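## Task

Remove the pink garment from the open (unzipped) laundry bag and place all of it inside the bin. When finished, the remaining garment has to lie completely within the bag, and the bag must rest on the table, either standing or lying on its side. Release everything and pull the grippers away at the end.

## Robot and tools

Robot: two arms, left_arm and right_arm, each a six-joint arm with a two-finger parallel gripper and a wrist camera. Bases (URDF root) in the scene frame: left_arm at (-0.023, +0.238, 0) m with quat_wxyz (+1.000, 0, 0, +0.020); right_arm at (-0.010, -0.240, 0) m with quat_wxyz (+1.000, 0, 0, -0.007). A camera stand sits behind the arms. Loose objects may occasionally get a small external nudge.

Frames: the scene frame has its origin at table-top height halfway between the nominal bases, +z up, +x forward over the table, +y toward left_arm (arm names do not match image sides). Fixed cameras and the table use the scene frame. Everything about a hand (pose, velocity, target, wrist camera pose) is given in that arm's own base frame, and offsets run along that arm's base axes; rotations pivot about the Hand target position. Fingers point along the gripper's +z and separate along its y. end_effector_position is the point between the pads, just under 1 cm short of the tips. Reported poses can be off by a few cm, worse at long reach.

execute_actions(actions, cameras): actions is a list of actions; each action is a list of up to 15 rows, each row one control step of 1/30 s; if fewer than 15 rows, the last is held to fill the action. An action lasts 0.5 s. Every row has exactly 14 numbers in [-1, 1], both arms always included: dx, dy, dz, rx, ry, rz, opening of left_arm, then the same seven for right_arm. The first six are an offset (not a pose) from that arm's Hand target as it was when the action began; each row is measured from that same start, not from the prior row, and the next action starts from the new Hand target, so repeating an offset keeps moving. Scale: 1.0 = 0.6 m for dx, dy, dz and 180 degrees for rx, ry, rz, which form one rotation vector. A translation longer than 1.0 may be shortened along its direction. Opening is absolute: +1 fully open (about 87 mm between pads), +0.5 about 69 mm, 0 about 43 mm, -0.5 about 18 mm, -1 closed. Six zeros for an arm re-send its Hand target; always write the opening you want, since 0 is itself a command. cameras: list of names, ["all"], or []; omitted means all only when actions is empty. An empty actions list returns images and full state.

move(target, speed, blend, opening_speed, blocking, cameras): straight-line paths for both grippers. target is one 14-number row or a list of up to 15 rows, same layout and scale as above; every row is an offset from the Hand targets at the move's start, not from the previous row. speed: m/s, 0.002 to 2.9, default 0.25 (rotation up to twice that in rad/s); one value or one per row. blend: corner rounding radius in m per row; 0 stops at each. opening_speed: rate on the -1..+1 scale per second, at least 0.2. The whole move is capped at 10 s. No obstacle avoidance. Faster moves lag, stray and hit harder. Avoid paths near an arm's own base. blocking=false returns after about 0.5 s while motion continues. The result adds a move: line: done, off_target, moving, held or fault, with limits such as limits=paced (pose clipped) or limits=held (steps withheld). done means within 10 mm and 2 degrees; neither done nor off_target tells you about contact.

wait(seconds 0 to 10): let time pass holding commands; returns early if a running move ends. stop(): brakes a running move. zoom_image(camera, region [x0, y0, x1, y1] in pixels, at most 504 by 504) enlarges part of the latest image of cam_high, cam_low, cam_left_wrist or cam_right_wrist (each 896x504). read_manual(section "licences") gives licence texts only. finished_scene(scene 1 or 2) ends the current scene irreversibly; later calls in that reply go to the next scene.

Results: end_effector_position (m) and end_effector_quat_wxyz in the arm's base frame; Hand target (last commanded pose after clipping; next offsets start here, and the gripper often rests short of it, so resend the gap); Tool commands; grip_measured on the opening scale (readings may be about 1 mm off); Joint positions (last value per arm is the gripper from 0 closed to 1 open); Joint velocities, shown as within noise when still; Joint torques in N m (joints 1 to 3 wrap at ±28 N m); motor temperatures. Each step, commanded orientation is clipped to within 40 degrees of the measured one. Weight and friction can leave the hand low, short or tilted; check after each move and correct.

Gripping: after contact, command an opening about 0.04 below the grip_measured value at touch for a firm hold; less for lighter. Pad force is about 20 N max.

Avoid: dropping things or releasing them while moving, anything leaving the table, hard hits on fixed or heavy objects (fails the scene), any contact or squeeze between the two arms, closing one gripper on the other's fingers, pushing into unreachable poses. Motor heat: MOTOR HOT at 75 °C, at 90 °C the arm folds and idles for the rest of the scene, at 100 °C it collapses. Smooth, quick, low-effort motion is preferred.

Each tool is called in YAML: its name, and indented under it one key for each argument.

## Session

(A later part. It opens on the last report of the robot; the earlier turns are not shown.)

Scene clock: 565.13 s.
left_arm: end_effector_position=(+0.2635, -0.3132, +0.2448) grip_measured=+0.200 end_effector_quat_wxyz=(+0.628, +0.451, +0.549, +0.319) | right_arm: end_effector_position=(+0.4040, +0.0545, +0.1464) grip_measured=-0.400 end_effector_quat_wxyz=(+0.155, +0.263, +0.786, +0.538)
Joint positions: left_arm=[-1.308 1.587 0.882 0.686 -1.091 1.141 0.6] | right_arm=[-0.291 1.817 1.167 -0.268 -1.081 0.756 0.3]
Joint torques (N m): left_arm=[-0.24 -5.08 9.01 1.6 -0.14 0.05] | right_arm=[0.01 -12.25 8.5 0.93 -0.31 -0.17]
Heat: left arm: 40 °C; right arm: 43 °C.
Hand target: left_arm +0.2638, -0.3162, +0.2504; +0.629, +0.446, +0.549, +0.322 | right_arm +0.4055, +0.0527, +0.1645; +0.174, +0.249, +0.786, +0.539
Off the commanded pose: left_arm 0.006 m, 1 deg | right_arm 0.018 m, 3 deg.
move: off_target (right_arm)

move:
  target: [0,0,0,0,0,0,0.2,0,0,0.008,0,0,0,-0.4]
  speed: 0.05
  cameras: ["cam_low"]

zoom_image:
  camera: "cam_low"
  region: [230, 170, 350, 270]

Scene clock: 568.10 s.
left_arm: end_effector_position=(+0.2635, -0.3132, +0.2448) grip_measured=+0.200 end_effector_quat_wxyz=(+0.628, +0.451, +0.549, +0.319) | right_arm: end_effector_position=(+0.4042, +0.0545, +0.1520) grip_measured=-0.400 end_effector_quat_wxyz=(+0.156, +0.262, +0.786, +0.538)
Joint positions: left_arm=[-1.308 1.587 0.882 0.686 -1.091 1.141 0.6] | right_arm=[-0.291 1.808 1.18 -0.287 -1.081 0.756 0.3]
Joint torques (N m): left_arm=[-0.24 -5.09 8.99 1.61 -0.13 0.04] | right_arm=[0.02 -12 8.54 0.96 -0.31 -0.17]
Heat: left arm: 40 °C; right arm: 43 °C.
Hand target: left_arm +0.2638, -0.3162, +0.2504; +0.629, +0.446, +0.549, +0.322 | right_arm +0.4055, +0.0527, +0.1692; +0.174, +0.249, +0.786, +0.539
Off the commanded pose: left_arm 0.006 m, 1 deg | right_arm 0.017 m, 3 deg.
move: off_target (right_arm)
Images, in order (width x height): cam_low 896x504.

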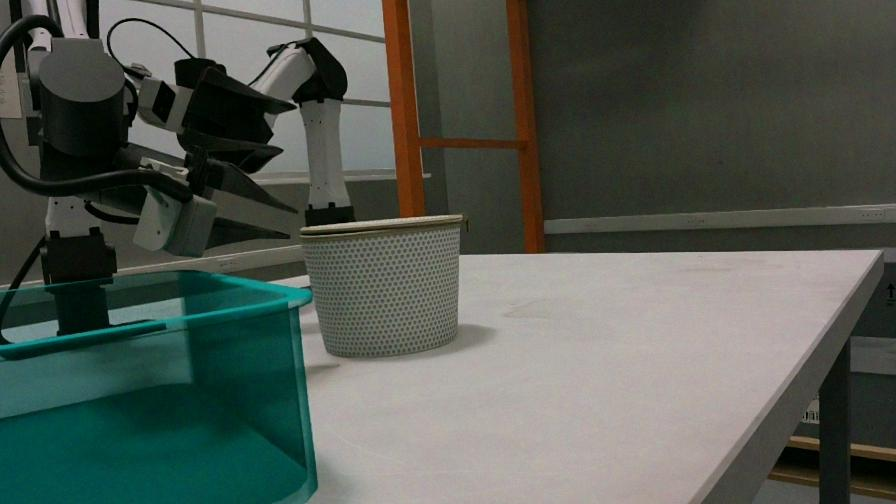

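Scaled by 4.200 from the camera's 896x504 image, which has a finer 1280x720 frame.

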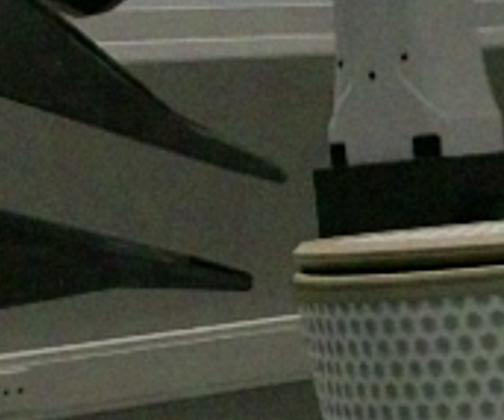

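move:
  target: [0,0,0,0,0,0,0.2,0.009,0.013,0.002,0,0,0,-0.4]
  speed: 0.05

Scene clock: 572.80 s.
left_arm: end_effector_position=(+0.2635, -0.3132, +0.2448) grip_measured=+0.200 end_effector_quat_wxyz=(+0.628, +0.451, +0.549, +0.319) | right_arm: end_effector_position=(+0.4034, +0.0614, +0.1527) grip_measured=-0.400 end_effector_quat_wxyz=(+0.147, +0.263, +0.786, +0.540)
Joint positions: left_arm=[-1.308 1.587 0.882 0.686 -1.091 1.141 0.6] | right_arm=[-0.275 1.808 1.18 -0.287 -1.081 0.773 0.3]
Joint torques (N m): left_arm=[-0.25 -5.07 8.98 1.6 -0.13 0.05] | right_arm=[0.61 -11.71 8.83 1.26 -0.17 0.03]
Motor temperatures (°C): left_arm=[21 30 37 40 18 20 19] | right_arm=[19 41 44 30 21 22 20]
Heat: left arm: 40 °C; right arm: 44 °C.
Hand target: left_arm +0.2638, -0.3162, +0.2504; +0.629, +0.446, +0.549, +0.322 | right_arm +0.4109, +0.0606, +0.1704; +0.173, +0.249, +0.786, +0.539
Off the commanded pose: left_arm 0.006 m, 1 deg | right_arm 0.019 m, 3 deg.
move: off_target (right_arm)

move:
  target: [0,0,0,0,0,0,0.2,0.009,0.013,-0.003,0,0,0,-0.4]
  speed: 0.05

move:
  target: [0,0,0,0,0,0,0.2,0.009,0.013,-0.004,0,0,0,-0.4]
  speed: 0.05
  cameras: ["cam_low","cam_right_wrist"]

zoom_image:
  camera: "cam_low"
  region: [230, 170, 350, 270]

Scene clock: 578.47 s.
left_arm: end_effector_position=(+0.2635, -0.3132, +0.2448) grip_measured=+0.200 end_effector_quat_wxyz=(+0.628, +0.451, +0.549, +0.319) | right_arm: end_effector_position=(+0.4082, +0.0694, +0.1554) grip_measured=-0.400 end_effector_quat_wxyz=(+0.150, +0.258, +0.785, +0.542)
Joint positions: left_arm=[-1.308 1.587 0.882 0.686 -1.091 1.141 0.6] | right_arm=[-0.251 1.808 1.18 -0.243 -1.071 0.811 0.3]
Joint torques (N m): left_arm=[-0.27 -5.07 8.96 1.6 -0.13 0.05] | right_arm=[0.58 -10.85 8.75 1.29 -0.08 0.03]
Heat: left arm: 40 °C; right arm: 44 °C.
Hand target: left_arm +0.2638, -0.3162, +0.2504; +0.629, +0.446, +0.549, +0.322 | right_arm +0.4163, +0.0682, +0.1686; +0.174, +0.249, +0.786, +0.539
Off the commanded pose: left_arm 0.006 m, 1 deg | right_arm 0.016 m, 3 deg.
move: off_target (right_arm)

Scene clock: 579.40 s.
left_arm: end_effector_position=(+0.2635, -0.3132, +0.2448) grip_measured=+0.200 end_effector_quat_wxyz=(+0.628, +0.451, +0.549, +0.319) | right_arm: end_effector_position=(+0.4134, +0.0768, +0.1575) grip_measured=-0.400 end_effector_quat_wxyz=(+0.156, +0.254, +0.786, +0.542)
Joint positions: left_arm=[-1.308 1.587 0.882 0.686 -1.091 1.141 0.6] | right_arm=[-0.227 1.808 1.18 -0.2 -1.055 0.845 0.3]
Joint torques (N m): left_arm=[-0.25 -5.11 8.98 1.6 -0.13 0.05] | right_arm=[0.68 -9.76 8.7 1.35 -0.1 0.07]
Heat: left arm: 40 °C; right arm: 44 °C.
Hand target: left_arm +0.2638, -0.3162, +0.2504; +0.629, +0.446, +0.549, +0.322 | right_arm +0.4217, +0.0761, +0.1662; +0.173, +0.249, +0.786, +0.539
Off the commanded pose: left_arm 0.006 m, 1 deg | right_arm 0.012 m, 2 deg.
move: off_target (right_arm)
Images, in order (width x height): cam_low 896x504, cam_right_wrist 896x504.

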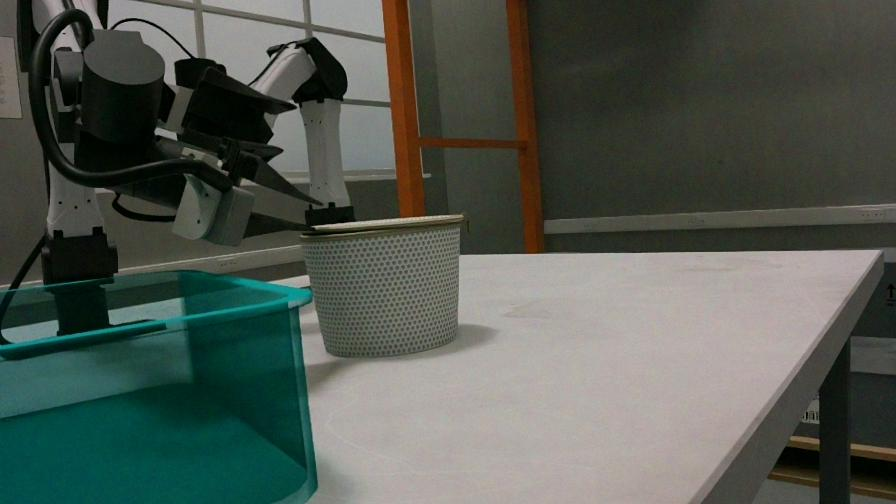

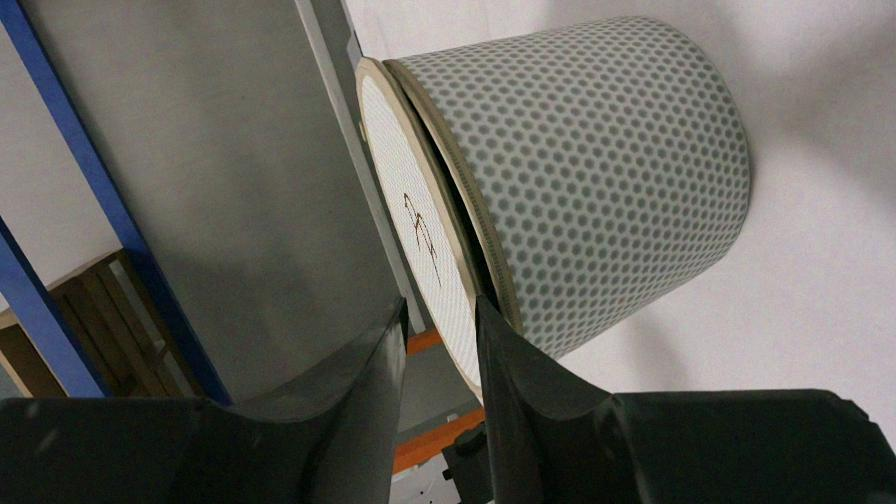

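Scaled by 4.200 from the camera's 896x504 image, which has a finer 1280x720 frame.

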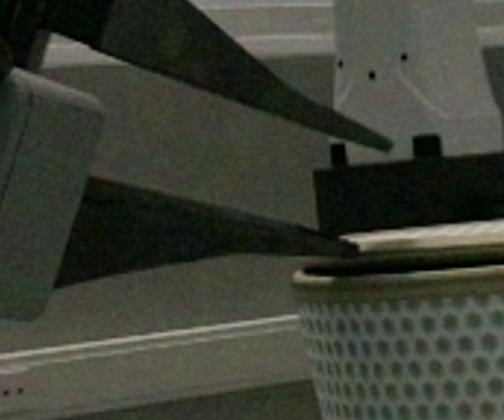

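move:
  target: [0,0,0,0,0,0,0.2,-0.014,-0.02,-0.01,0,0,0,-0.4]
  speed: 0.05

move:
  target: [0,0,0,0,0,0,0.2,0.007,0.01,0,0,0,0,-0.4]
  speed: 0.05

Scene clock: 584.30 s.
left_arm: end_effector_position=(+0.2635, -0.3132, +0.2448) grip_measured=+0.200 end_effector_quat_wxyz=(+0.628, +0.451, +0.549, +0.319) | right_arm: end_effector_position=(+0.4153, +0.0644, +0.1563) grip_measured=-0.400 end_effector_quat_wxyz=(+0.173, +0.253, +0.786, +0.537)
Joint positions: left_arm=[-1.308 1.587 0.882 0.686 -1.091 1.141 0.6] | right_arm=[-0.256 1.808 1.18 -0.199 -1.054 0.814 0.3]
Joint torques (N m): left_arm=[-0.21 -5.09 8.96 1.61 -0.13 0.05] | right_arm=[0.08 -10.06 6.91 1.08 -0.31 -0.18]
Heat: left arm: 40 °C; right arm: 44 °C.
Hand target: left_arm +0.2638, -0.3162, +0.2504; +0.629, +0.446, +0.549, +0.322 | right_arm +0.4133, +0.0642, +0.1602; +0.173, +0.249, +0.786, +0.539
Off the commanded pose: left_arm 0.006 m, 1 deg | right_arm 0.004 m, 1 deg.
move: done

Scene clock: 585.10 s.
left_arm: end_effector_position=(+0.2635, -0.3132, +0.2448) grip_measured=+0.200 end_effector_quat_wxyz=(+0.628, +0.451, +0.549, +0.319) | right_arm: end_effector_position=(+0.4145, +0.0692, +0.1565) grip_measured=-0.400 end_effector_quat_wxyz=(+0.169, +0.251, +0.787, +0.538)
Joint positions: left_arm=[-1.308 1.587 0.882 0.686 -1.091 1.141 0.6] | right_arm=[-0.245 1.808 1.18 -0.199 -1.054 0.818 0.3]
Joint torques (N m): left_arm=[-0.25 -5.07 8.96 1.61 -0.14 0.05] | right_arm=[0.84 -9.47 7.19 1.33 -0.2 0.04]
Heat: left arm: 40 °C; right arm: 44 °C.
Hand target: left_arm +0.2638, -0.3162, +0.2504; +0.629, +0.446, +0.549, +0.322 | right_arm +0.4175, +0.0701, +0.1602; +0.174, +0.249, +0.786, +0.539
Off the commanded pose: left_arm 0.006 m, 1 deg | right_arm 0.005 m, 1 deg.
move: done

move:
  target: [0,0,0,0,0,0,0.2,-0.007,-0.015,-0.012,0,0,0,-0.4]
  speed: 0.05

move:
  target: [0,0,0,0,0,0,0.2,0.006,0.01,0,0,0,0,-0.4]
  speed: 0.05
  cameras: ["cam_low"]

zoom_image:
  camera: "cam_low"
  region: [230, 170, 350, 270]

Scene clock: 589.57 s.
left_arm: end_effector_position=(+0.2635, -0.3132, +0.2448) grip_measured=+0.200 end_effector_quat_wxyz=(+0.628, +0.451, +0.549, +0.319) | right_arm: end_effector_position=(+0.4156, +0.0612, +0.1558) grip_measured=-0.400 end_effector_quat_wxyz=(+0.178, +0.251, +0.787, +0.535)
Joint positions: left_arm=[-1.308 1.587 0.882 0.686 -1.091 1.141 0.6] | right_arm=[-0.264 1.808 1.18 -0.199 -1.054 0.801 0.3]
Joint torques (N m): left_arm=[-0.28 -5.08 8.96 1.61 -0.13 0.05] | right_arm=[0.01 -8.72 6.06 1.21 -0.36 -0.13]
Heat: left arm: 40 °C; right arm: 44 °C.
Hand target: left_arm +0.2638, -0.3162, +0.2504; +0.629, +0.446, +0.549, +0.322 | right_arm +0.4133, +0.0611, +0.1530; +0.173, +0.249, +0.786, +0.539
Off the commanded pose: left_arm 0.006 m, 1 deg | right_arm 0.004 m, 1 deg.
move: done

Scene clock: 590.40 s.
left_arm: end_effector_position=(+0.2635, -0.3132, +0.2448) grip_measured=+0.200 end_effector_quat_wxyz=(+0.628, +0.451, +0.549, +0.319) | right_arm: end_effector_position=(+0.4161, +0.0654, +0.1567) grip_measured=-0.400 end_effector_quat_wxyz=(+0.178, +0.246, +0.787, +0.537)
Joint positions: left_arm=[-1.308 1.587 0.882 0.686 -1.091 1.141 0.6] | right_arm=[-0.253 1.808 1.18 -0.189 -1.054 0.806 0.3]
Joint torques (N m): left_arm=[-0.25 -5.11 8.98 1.6 -0.13 0.04] | right_arm=[0.31 -8.32 6.13 1.37 -0.24 0.07]
Heat: left arm: 40 °C; right arm: 43 °C.
Hand target: left_arm +0.2638, -0.3162, +0.2504; +0.629, +0.446, +0.549, +0.322 | right_arm +0.4169, +0.0672, +0.1530; +0.173, +0.249, +0.786, +0.539
Off the commanded pose: left_arm 0.006 m, 1 deg | right_arm 0.004 m, 1 deg.
move: done
Images, in order (width x height): cam_low 896x504.

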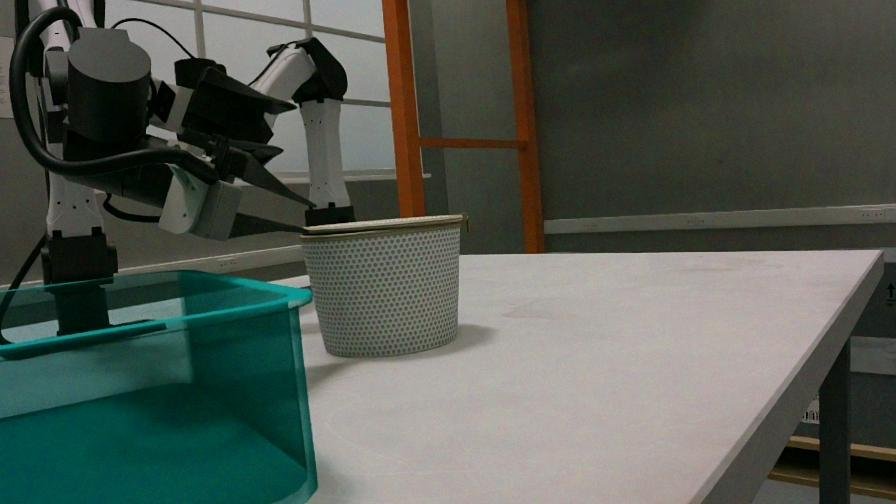

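Scaled by 4.200 from the camera's 896x504 image, which has a finer 1280x720 frame.

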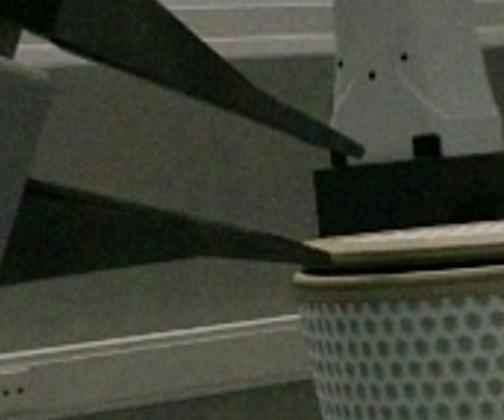

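move:
  target: [0,0,0,0,0,0,0.2,-0.012,-0.018,-0.009,0,0,0,-0.4]
  speed: 0.05

move:
  target: [0,0,0,0,0,0,0.2,0.004,0.005,-0.003,0,0,0,-0.4]
  speed: 0.05

Scene clock: 595.43 s.
left_arm: end_effector_position=(+0.2635, -0.3132, +0.2448) grip_measured=+0.200 end_effector_quat_wxyz=(+0.628, +0.451, +0.549, +0.319) | right_arm: end_effector_position=(+0.4142, +0.0556, +0.1533) grip_measured=-0.400 end_effector_quat_wxyz=(+0.186, +0.246, +0.786, +0.535)
Joint positions: left_arm=[-1.308 1.587 0.882 0.686 -1.091 1.141 0.6] | right_arm=[-0.279 1.808 1.168 -0.188 -1.064 0.778 0.3]
Joint torques (N m): left_arm=[-0.24 -5.08 8.96 1.6 -0.13 0.05] | right_arm=[0.03 -8.39 5.75 1.08 -0.37 -0.2]
Heat: left arm: 39 °C; right arm: 43 °C.
Hand target: left_arm +0.2638, -0.3162, +0.2504; +0.629, +0.446, +0.549, +0.322 | right_arm +0.4098, +0.0563, +0.1477; +0.174, +0.249, +0.786, +0.539
Off the commanded pose: left_arm 0.006 m, 1 deg | right_arm 0.007 m, 2 deg.
move: done

Scene clock: 596.13 s.
left_arm: end_effector_position=(+0.2635, -0.3132, +0.2448) grip_measured=+0.200 end_effector_quat_wxyz=(+0.628, +0.451, +0.549, +0.319) | right_arm: end_effector_position=(+0.4142, +0.0556, +0.1533) grip_measured=-0.400 end_effector_quat_wxyz=(+0.186, +0.246, +0.786, +0.535)
Joint positions: left_arm=[-1.308 1.587 0.882 0.686 -1.091 1.141 0.6] | right_arm=[-0.279 1.808 1.168 -0.188 -1.064 0.778 0.3]
Joint torques (N m): left_arm=[-0.24 -5.12 8.96 1.6 -0.13 0.05] | right_arm=[0.79 -7.8 5.61 1.27 -0.31 -0.05]
Heat: left arm: 39 °C; right arm: 43 °C.
Hand target: left_arm +0.2638, -0.3162, +0.2504; +0.629, +0.446, +0.549, +0.322 | right_arm +0.4122, +0.0593, +0.1459; +0.174, +0.249, +0.786, +0.539
Off the commanded pose: left_arm 0.006 m, 1 deg | right_arm 0.009 m, 2 deg.
move: done

move:
  target: [0,0,0,0,0,0,0.2,0.012,0.018,0.002,0,0,0,-0.4]
  speed: 0.05
  cameras: ["cam_low"]

zoom_image:
  camera: "cam_low"
  region: [230, 170, 350, 270]

Scene clock: 600.10 s.
left_arm: end_effector_position=(+0.2635, -0.3132, +0.2448) grip_measured=+0.200 end_effector_quat_wxyz=(+0.628, +0.451, +0.549, +0.319) | right_arm: end_effector_position=(+0.4166, +0.0700, +0.1544) grip_measured=-0.400 end_effector_quat_wxyz=(+0.177, +0.240, +0.785, +0.543)
Joint positions: left_arm=[-1.308 1.587 0.882 0.686 -1.091 1.141 0.6] | right_arm=[-0.243 1.817 1.168 -0.152 -1.064 0.819 0.3]
Joint torques (N m): left_arm=[-0.25 -5.08 8.99 1.6 -0.13 0.05] | right_arm=[0.58 -7.94 6.13 1.36 -0.1 0.06]
Heat: left arm: 39 °C; right arm: 43 °C.
Hand target: left_arm +0.2638, -0.3162, +0.2504; +0.629, +0.446, +0.549, +0.322 | right_arm +0.4193, +0.0701, +0.1471; +0.174, +0.249, +0.786, +0.539
Off the commanded pose: left_arm 0.006 m, 1 deg | right_arm 0.008 m, 1 deg.
move: done
Images, in order (width x height): cam_low 896x504.

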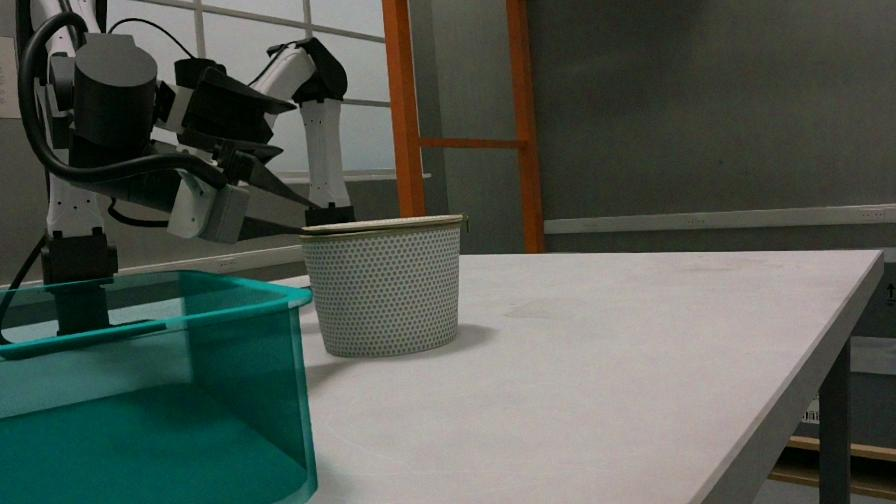

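Scaled by 4.200 from the camera's 896x504 image, which has a finer 1280x720 frame.

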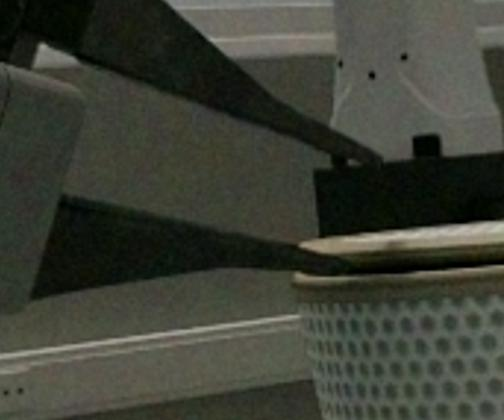

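move:
  target: [0,0,0,0,0,0,0.2,0.018,0.027,0.001,0,0,0,-0.4]
  speed: 0.05
  cameras: ["cam_low","cam_right_wrist"]

zoom_image:
  camera: "cam_low"
  region: [230, 170, 350, 270]

Scene clock: 604.57 s.
left_arm: end_effector_position=(+0.2635, -0.3132, +0.2448) grip_measured=+0.200 end_effector_quat_wxyz=(+0.628, +0.451, +0.549, +0.319) | right_arm: end_effector_position=(+0.4243, +0.0868, +0.1518) grip_measured=-0.400 end_effector_quat_wxyz=(+0.171, +0.243, +0.785, +0.543)
Joint positions: left_arm=[-1.308 1.587 0.882 0.686 -1.091 1.141 0.6] | right_arm=[-0.195 1.833 1.168 -0.089 -1.032 0.886 0.3]
Joint torques (N m): left_arm=[-0.25 -5.12 8.98 1.61 -0.13 0.05] | right_arm=[0.59 -7.98 7.24 1.51 -0.09 0.06]
Heat: left arm: 39 °C; right arm: 43 °C.
Hand target: left_arm +0.2638, -0.3162, +0.2504; +0.629, +0.446, +0.549, +0.322 | right_arm +0.4301, +0.0864, +0.1477; +0.173, +0.249, +0.786, +0.539
Off the commanded pose: left_arm 0.006 m, 1 deg | right_arm 0.007 m, 1 deg.
move: done
Images, in order (width x height): cam_low 896x504, cam_right_wrist 896x504.

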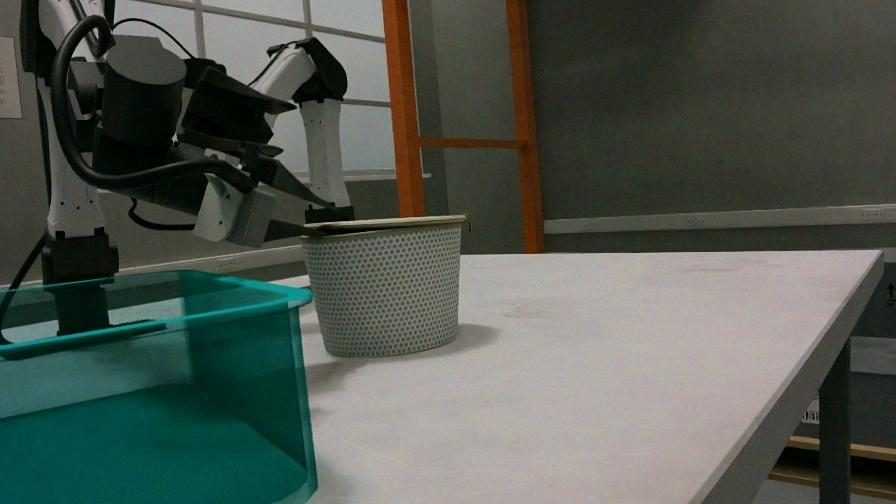

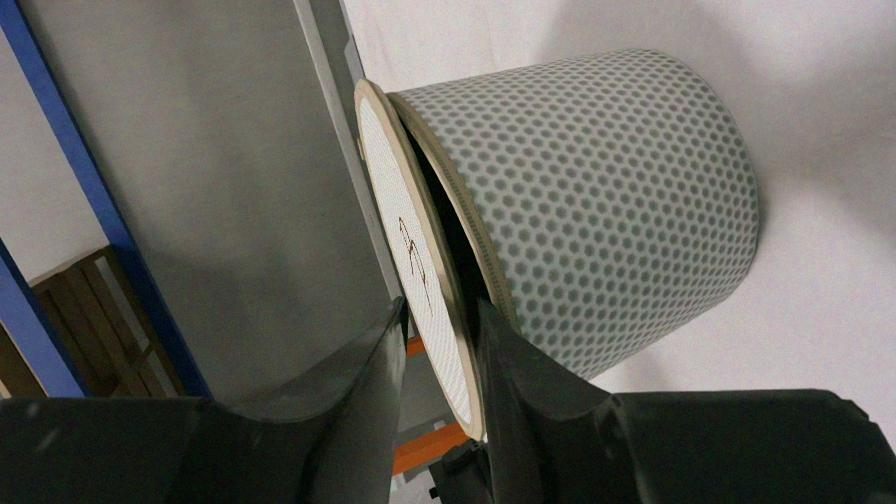

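Scaled by 4.200 from the camera's 896x504 image, which has a finer 1280x720 frame.

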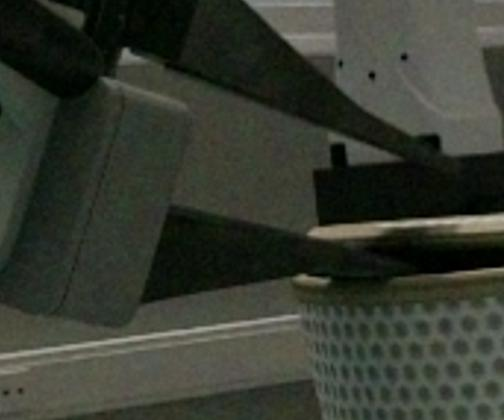

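move:
  target:
    - [0,0,0,0,0,0,0.2,0.005,0.022,0.113,0,0,0,-0.4]
    - [0,0,0,0,0,0,0.2,0.005,0.022,0.113,0,0,0,-1]
  speed: 0.08
  opening_speed: 0.5
  cameras: ["all"]

Scene clock: 610.57 s.
left_arm: end_effector_position=(+0.2635, -0.3132, +0.2448) grip_measured=+0.200 end_effector_quat_wxyz=(+0.628, +0.451, +0.549, +0.319) | right_arm: end_effector_position=(+0.4317, +0.0984, +0.1994) grip_measured=-0.834 end_effector_quat_wxyz=(+0.161, +0.252, +0.786, +0.541)
Joint positions: left_arm=[-1.308 1.587 0.882 0.686 -1.091 1.141 0.6] | right_arm=[-0.16 1.795 1.32 -0.268 -1.003 0.934 0.083]
Joint torques (N m): left_arm=[-0.24 -5.09 8.96 1.6 -0.13 0.05] | right_arm=[0.72 -11.97 9.14 1.14 -0.06 0.02]
Heat: left arm: 39 °C; right arm: 43 °C.
Hand target: left_arm +0.2638, -0.3162, +0.2504; +0.629, +0.446, +0.549, +0.322 | right_arm +0.4331, +0.0995, +0.2154; +0.174, +0.249, +0.786, +0.539
Off the commanded pose: left_arm 0.006 m, 1 deg | right_arm 0.016 m, 2 deg.
move: off_target (right_arm); target 2's new opening was sent with right_arm's hand 0.016 m and 2 deg from that target

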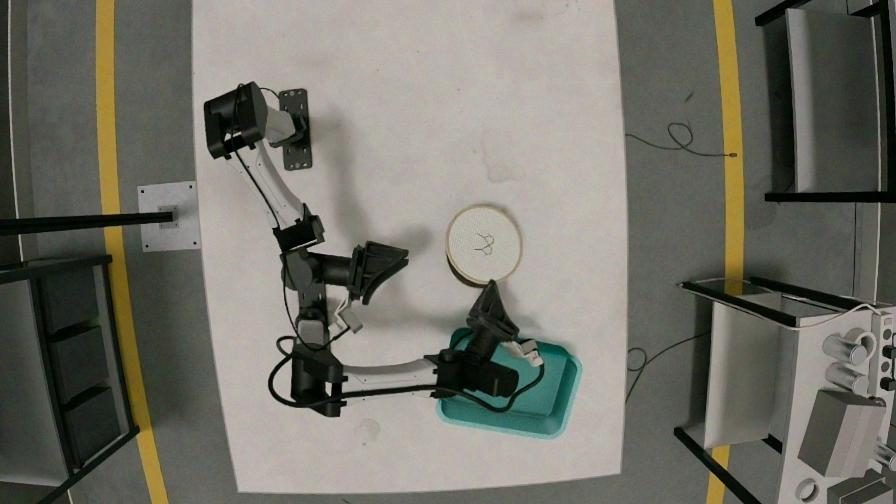

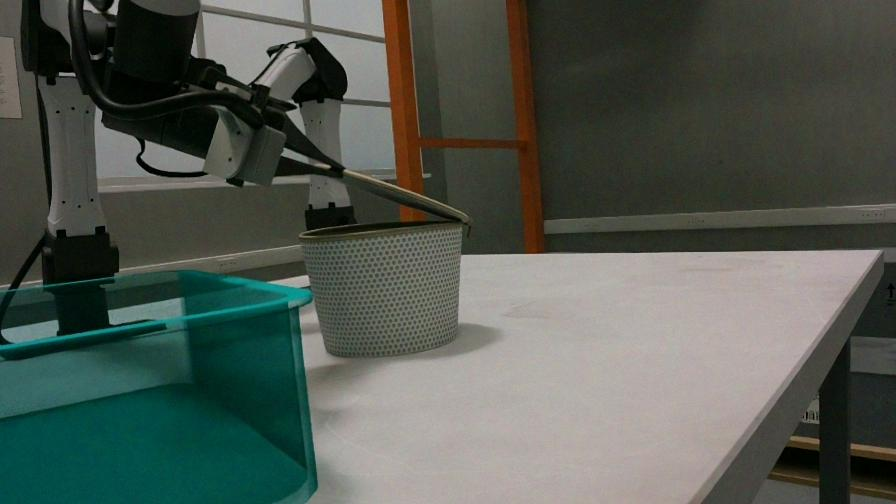

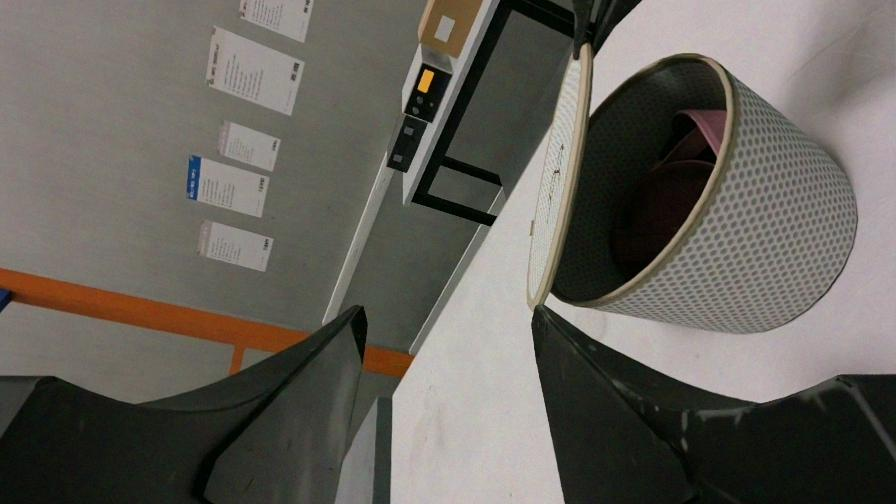

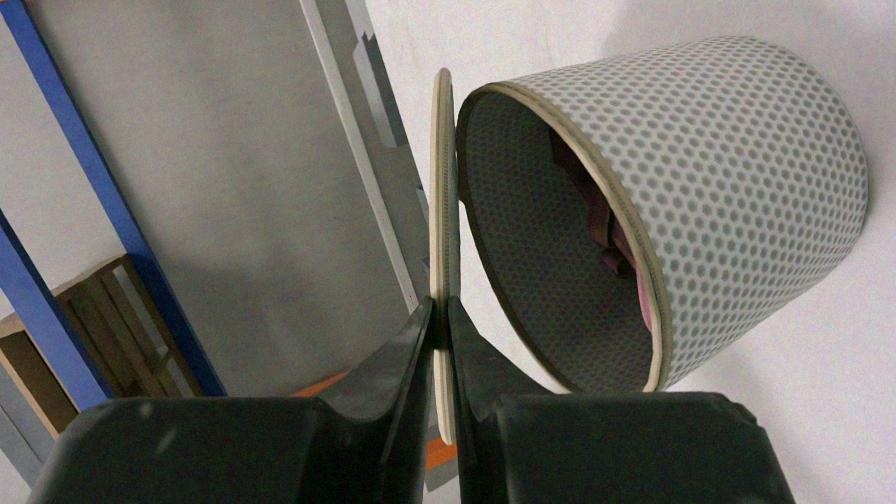

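move:
  target: [0.048,0.019,-0.122,0,0,0,0.2,0,0,0,0,0,0,-1]
  speed: 0.15
  cameras: ["cam_left_wrist","cam_low"]

Scene clock: 629.43 s.
left_arm: end_effector_position=(+0.2913, -0.3039, +0.1794) grip_measured=+0.200 end_effector_quat_wxyz=(+0.629, +0.443, +0.553, +0.321) | right_arm: end_effector_position=(+0.4317, +0.0984, +0.1994) grip_measured=-0.834 end_effector_quat_wxyz=(+0.161, +0.252, +0.786, +0.541)
Joint positions: left_arm=[-1.22 1.761 0.754 1.001 -1.017 1.141 0.6] | right_arm=[-0.16 1.795 1.32 -0.268 -1.003 0.934 0.083]
Joint torques (N m): left_arm=[0.36 -5.64 5.55 1.78 0.1 0.05] | right_arm=[0.7 -11.96 9.14 1.14 -0.06 0.02]
Heat: left arm: 39 °C; right arm: 45 °C.
Hand target: left_arm +0.2926, -0.3048, +0.1771; +0.629, +0.447, +0.549, +0.322 | right_arm +0.4331, +0.0995, +0.2154; +0.174, +0.249, +0.786, +0.539
Off the commanded pose: left_arm 0.003 m, 1 deg | right_arm 0.016 m, 2 deg.
move: off_target (right_arm)
Images, in order (width x height): cam_low 896x504, cam_left_wrist 896x504.

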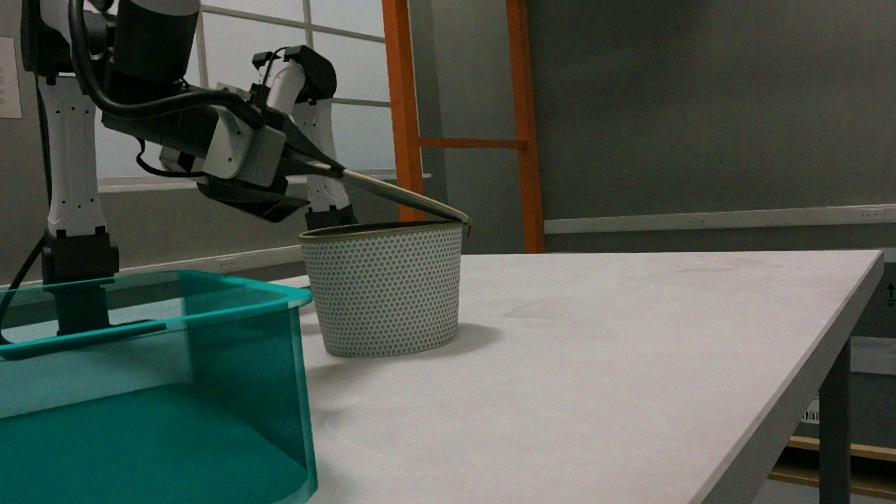

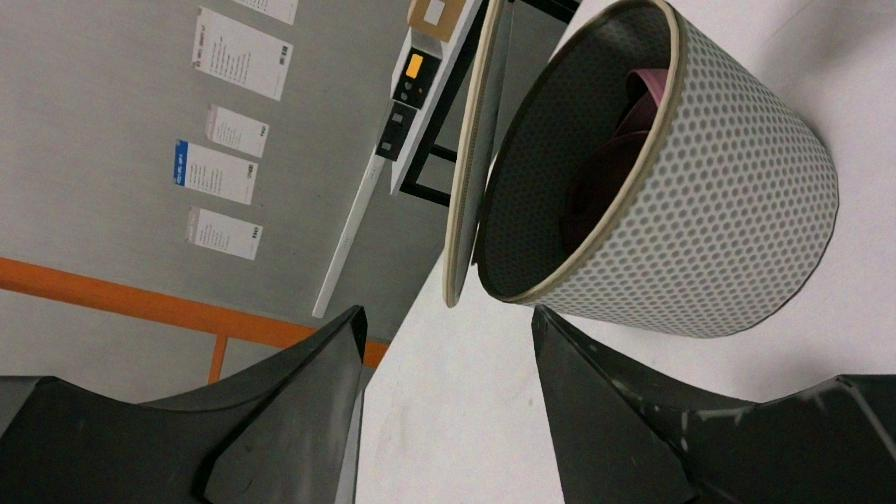

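move:
  target:
    - [0.0,-0.004,-0.009,0,0,0,-0.3,0,0,0,0,0,0,-1]
    - [0.113,-0.028,-0.009,0,0,0,-0.3,0,0,0,0,0,0,-1]
  speed: 0.08
  cameras: ["cam_left_wrist","cam_low","cam_right_wrist"]

Scene clock: 642.43 s.
left_arm: end_effector_position=(+0.3572, -0.3168, +0.1706) grip_measured=-0.300 end_effector_quat_wxyz=(+0.630, +0.440, +0.554, +0.320) | right_arm: end_effector_position=(+0.4317, +0.0984, +0.1994) grip_measured=-0.834 end_effector_quat_wxyz=(+0.161, +0.252, +0.786, +0.541)
Joint positions: left_arm=[-1.062 1.913 0.91 1.002 -0.861 1.141 0.35] | right_arm=[-0.16 1.795 1.32 -0.268 -1.003 0.934 0.083]
Joint torques (N m): left_arm=[0.27 -6.93 7.94 1.58 0.11 0.07] | right_arm=[0.73 -11.99 9.14 1.14 -0.06 0.02]
Motor temperatures (°C): left_arm=[21 32 37 40 18 20 19] | right_arm=[19 47 43 28 21 22 21]
Heat: left arm: 40 °C; right arm: 47 °C.
Hand target: left_arm +0.3604, -0.3215, +0.1718; +0.629, +0.446, +0.549, +0.322 | right_arm +0.4331, +0.0995, +0.2154; +0.174, +0.249, +0.786, +0.539
Off the commanded pose: left_arm 0.006 m, 1 deg | right_arm 0.016 m, 2 deg.
move: off_target (right_arm)
Images, in order (width x height): cam_low 896x504, cam_left_wrist 896x504, cam_right_wrist 896x504.

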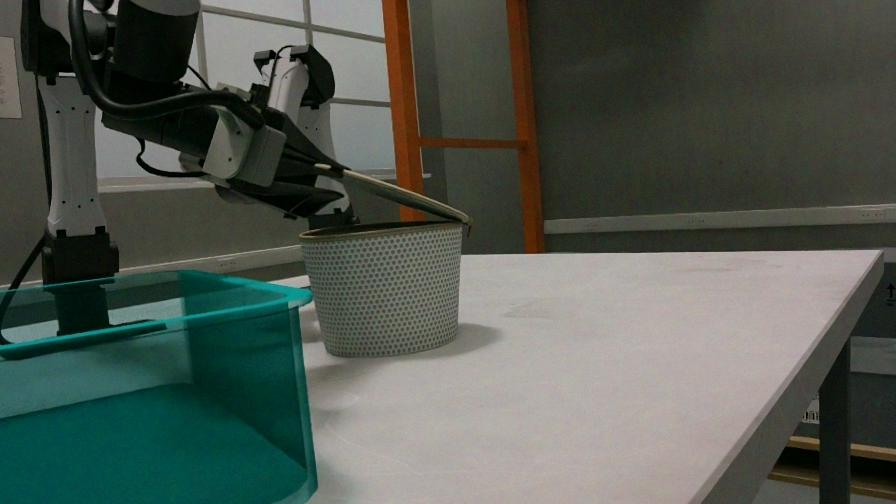

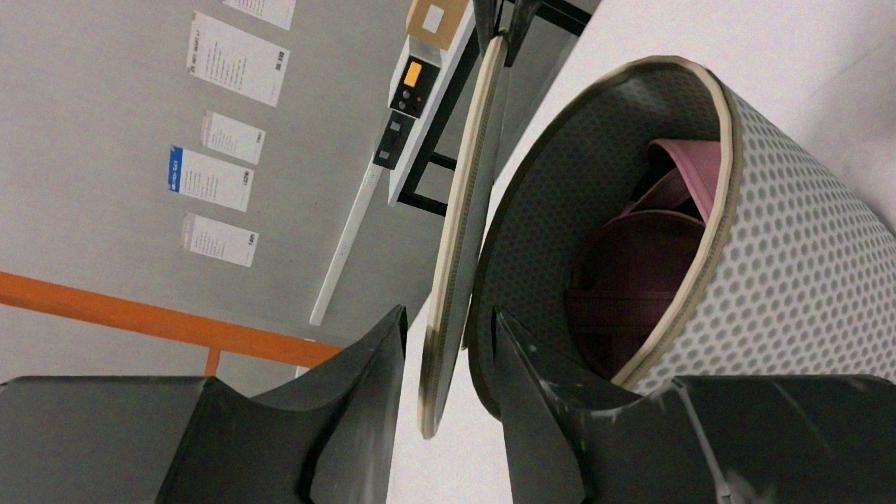

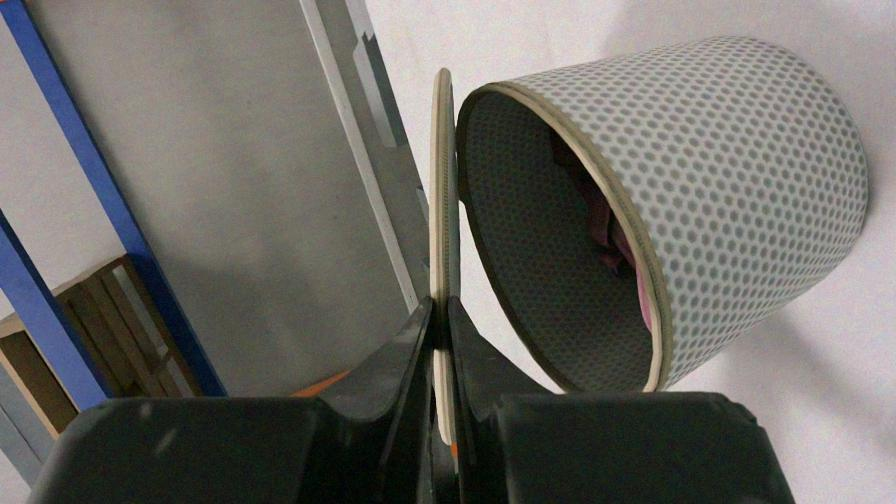

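move:
  target:
    - [0,0,0,0,0,0,-1,0,0,0,0,0,0,-1]
  opening_speed: 1
  cameras: ["cam_left_wrist"]

Scene clock: 652.07 s.
left_arm: end_effector_position=(+0.3572, -0.3165, +0.1692) grip_measured=-0.838 end_effector_quat_wxyz=(+0.624, +0.450, +0.550, +0.327) | right_arm: end_effector_position=(+0.4335, +0.0979, +0.2018) grip_measured=-0.832 end_effector_quat_wxyz=(+0.165, +0.251, +0.786, +0.540)
Joint positions: left_arm=[-1.062 1.913 0.91 0.99 -0.86 1.159 0.081] | right_arm=[-0.16 1.795 1.329 -0.268 -1 0.934 0.084]
Joint torques (N m): left_arm=[0.24 -6.98 8.01 1.7 0.1 -0.11] | right_arm=[0.72 -11.92 8.57 1.14 -0.09 0.02]
Heat: left arm: 40 °C; right arm: 47 °C.
Hand target: left_arm +0.3604, -0.3216, +0.1718; +0.629, +0.446, +0.549, +0.322 | right_arm +0.4331, +0.0995, +0.2156; +0.174, +0.249, +0.786, +0.539
Off the commanded pose: left_arm 0.007 m, 1 deg | right_arm 0.014 m, 1 deg.
move: off_target (right_arm)
Images, in order (width x height): cam_left_wrist 896x504.

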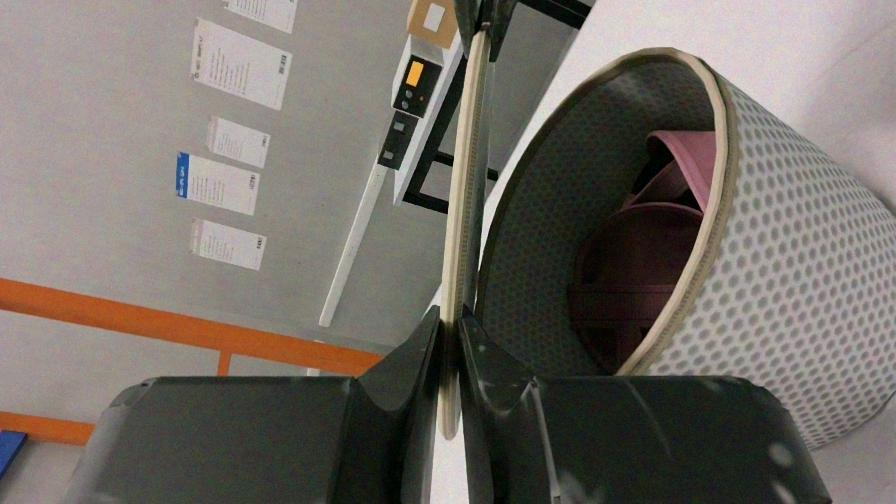

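move:
  target:
    - [0,0,0,0,0,0,-1,0,0,0,0,0,0,0]
    - [0,0,0,0,0,0,-1,-0.062,-0.089,0.03,0,0,0,0]
    - [0.008,0.038,0.054,-0.157,0.0336,0,-1,-0.1,-0.2,0.13,0,0,0,0]
    - [0.021,0.099,0.0835,-0.319,0.0686,0,-1,-0.1,-0.2,0.15,0,0,0,0]
  speed: [0.1,0.12,0.2,0.2]
  blend: [0,0.01,0.01,0]
  cameras: ["all"]

Scene clock: 661.33 s.
left_arm: end_effector_position=(+0.3754, -0.2626, +0.2207) grip_measured=-0.849 end_effector_quat_wxyz=(+0.709, +0.120, +0.695, -0.017) | right_arm: end_effector_position=(+0.3715, -0.0199, +0.3028) grip_measured=+0.000 end_effector_quat_wxyz=(+0.175, +0.252, +0.788, +0.534)
Joint positions: left_arm=[-0.86 1.54 0.818 0.729 -0.665 0.151 0.076] | right_arm=[-0.518 1.86 1.912 -1.356 -1.178 0.281 0.5]
Joint torques (N m): left_arm=[0.38 -7.19 6.26 1.51 0.22 -0.21] | right_arm=[0.24 -7.9 8.27 0.49 -0.48 -0.18]
Heat: left arm: 40 °C; right arm: 47 °C.
Hand target: left_arm +0.3730, -0.2622, +0.2218; +0.706, +0.121, +0.698, -0.029 | right_arm +0.3732, -0.0205, +0.3054; +0.173, +0.249, +0.786, +0.539
Off the commanded pose: left_arm 0.003 m, 1 deg | right_arm 0.003 m, 1 deg.
move: done

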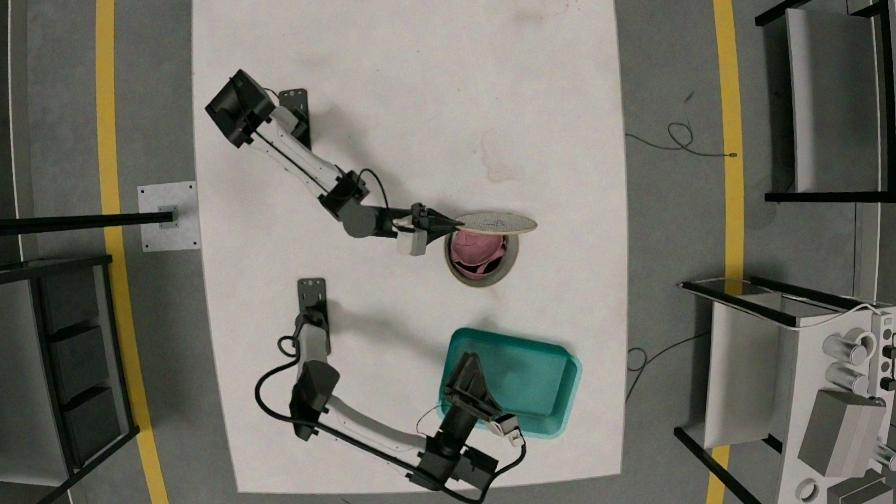

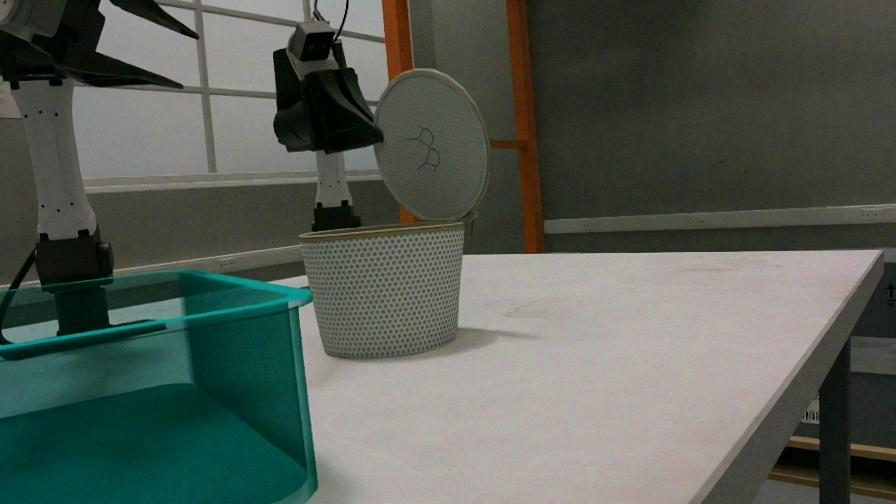

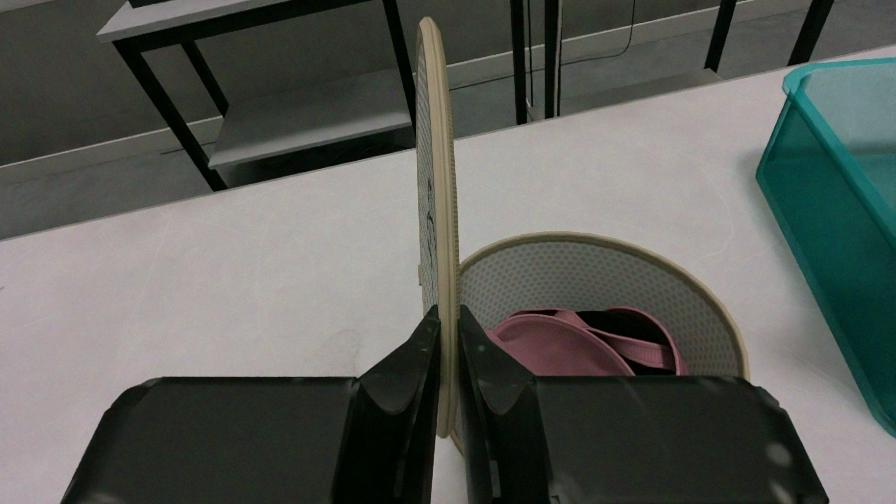

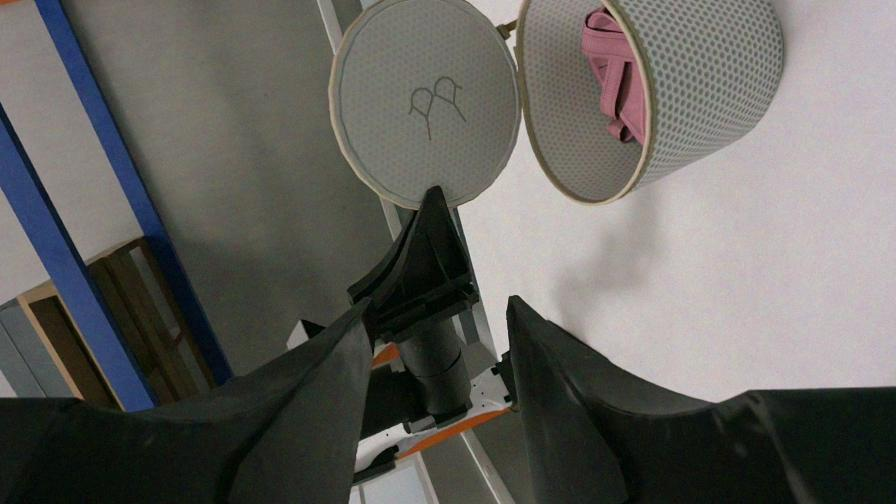

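move:
  target:
    - [0,0,0,0,0,0,-1,0,0.05,0.03,-0.2,-0.047,0.08,0.5]
    - [0,0,0,0,0,0,-1,0.028,0.217,-0.02,-0.393,-0.0945,0.1645,0.5]
  speed: 0.25
  blend: 0.03
  cameras: ["cam_right_wrist","cam_low","cam_high"]

zoom_image:
  camera: "cam_high"
  region: [400, 190, 560, 300]

Scene clock: 677.73 s.
left_arm: end_effector_position=(+0.3754, -0.2626, +0.2207) grip_measured=-0.849 end_effector_quat_wxyz=(+0.709, +0.120, +0.695, -0.017) | right_arm: end_effector_position=(+0.3885, +0.1134, +0.2943) grip_measured=+0.500 end_effector_quat_wxyz=(+0.265, -0.165, +0.948, +0.055)
Joint positions: left_arm=[-0.86 1.54 0.818 0.729 -0.665 0.151 0.076] | right_arm=[0.265 2 2.53 -1.556 -0.059 -0.063 0.75]
Joint torques (N m): left_arm=[0.38 -7.17 6.24 1.51 0.22 -0.22] | right_arm=[0.28 -8.42 7.12 0.99 0.21 -0.11]
Heat: left arm: 39 °C; right arm: 44 °C.
Hand target: left_arm +0.3730, -0.2622, +0.2218; +0.706, +0.121, +0.698, -0.029 | right_arm +0.3899, +0.1098, +0.2935; +0.255, -0.168, +0.951, +0.045
Off the commanded pose: left_arm 0.003 m, 1 deg | right_arm 0.004 m, 2 deg.
joint sent to its limit (right arm) — joint 4 (wrist pitch), lower limit. The joint targets still meet the commanded pose.
move: done
Images, in order (width x height): cam_high 896x504, cam_low 896x504, cam_right_wrist 896x504.

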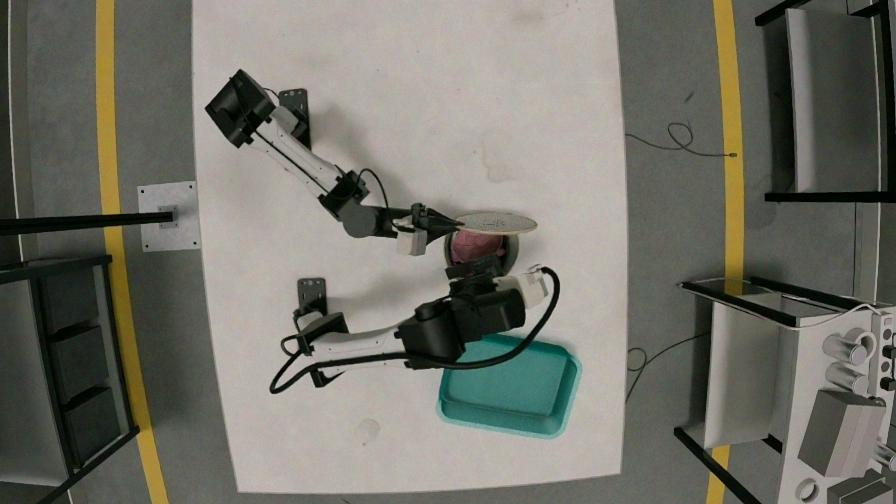

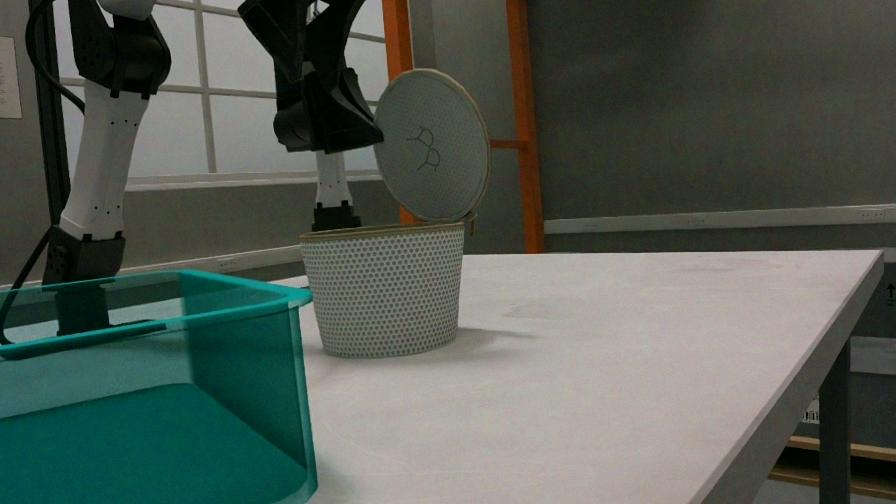

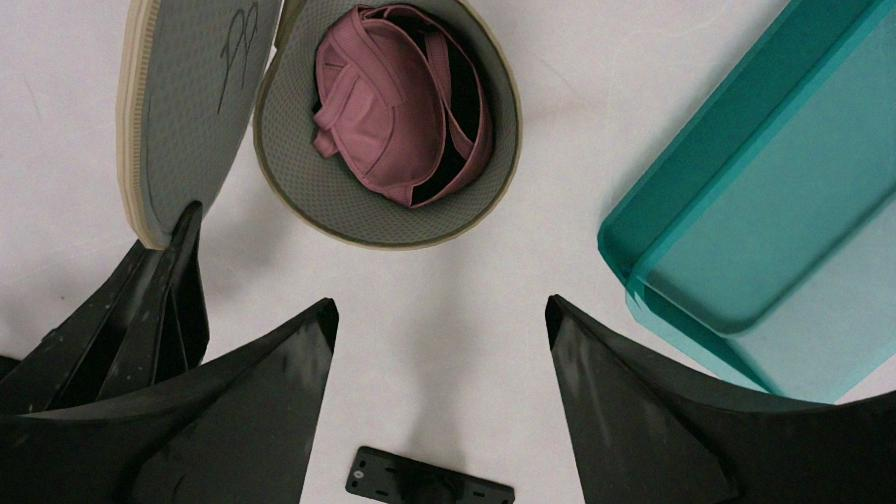

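Scaled by 3.150 from the camera's 896x504 image, which has a finer 1280x720 frame.

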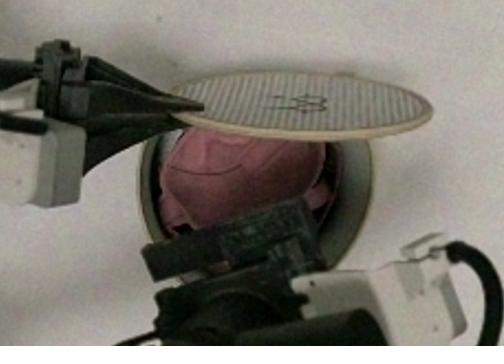

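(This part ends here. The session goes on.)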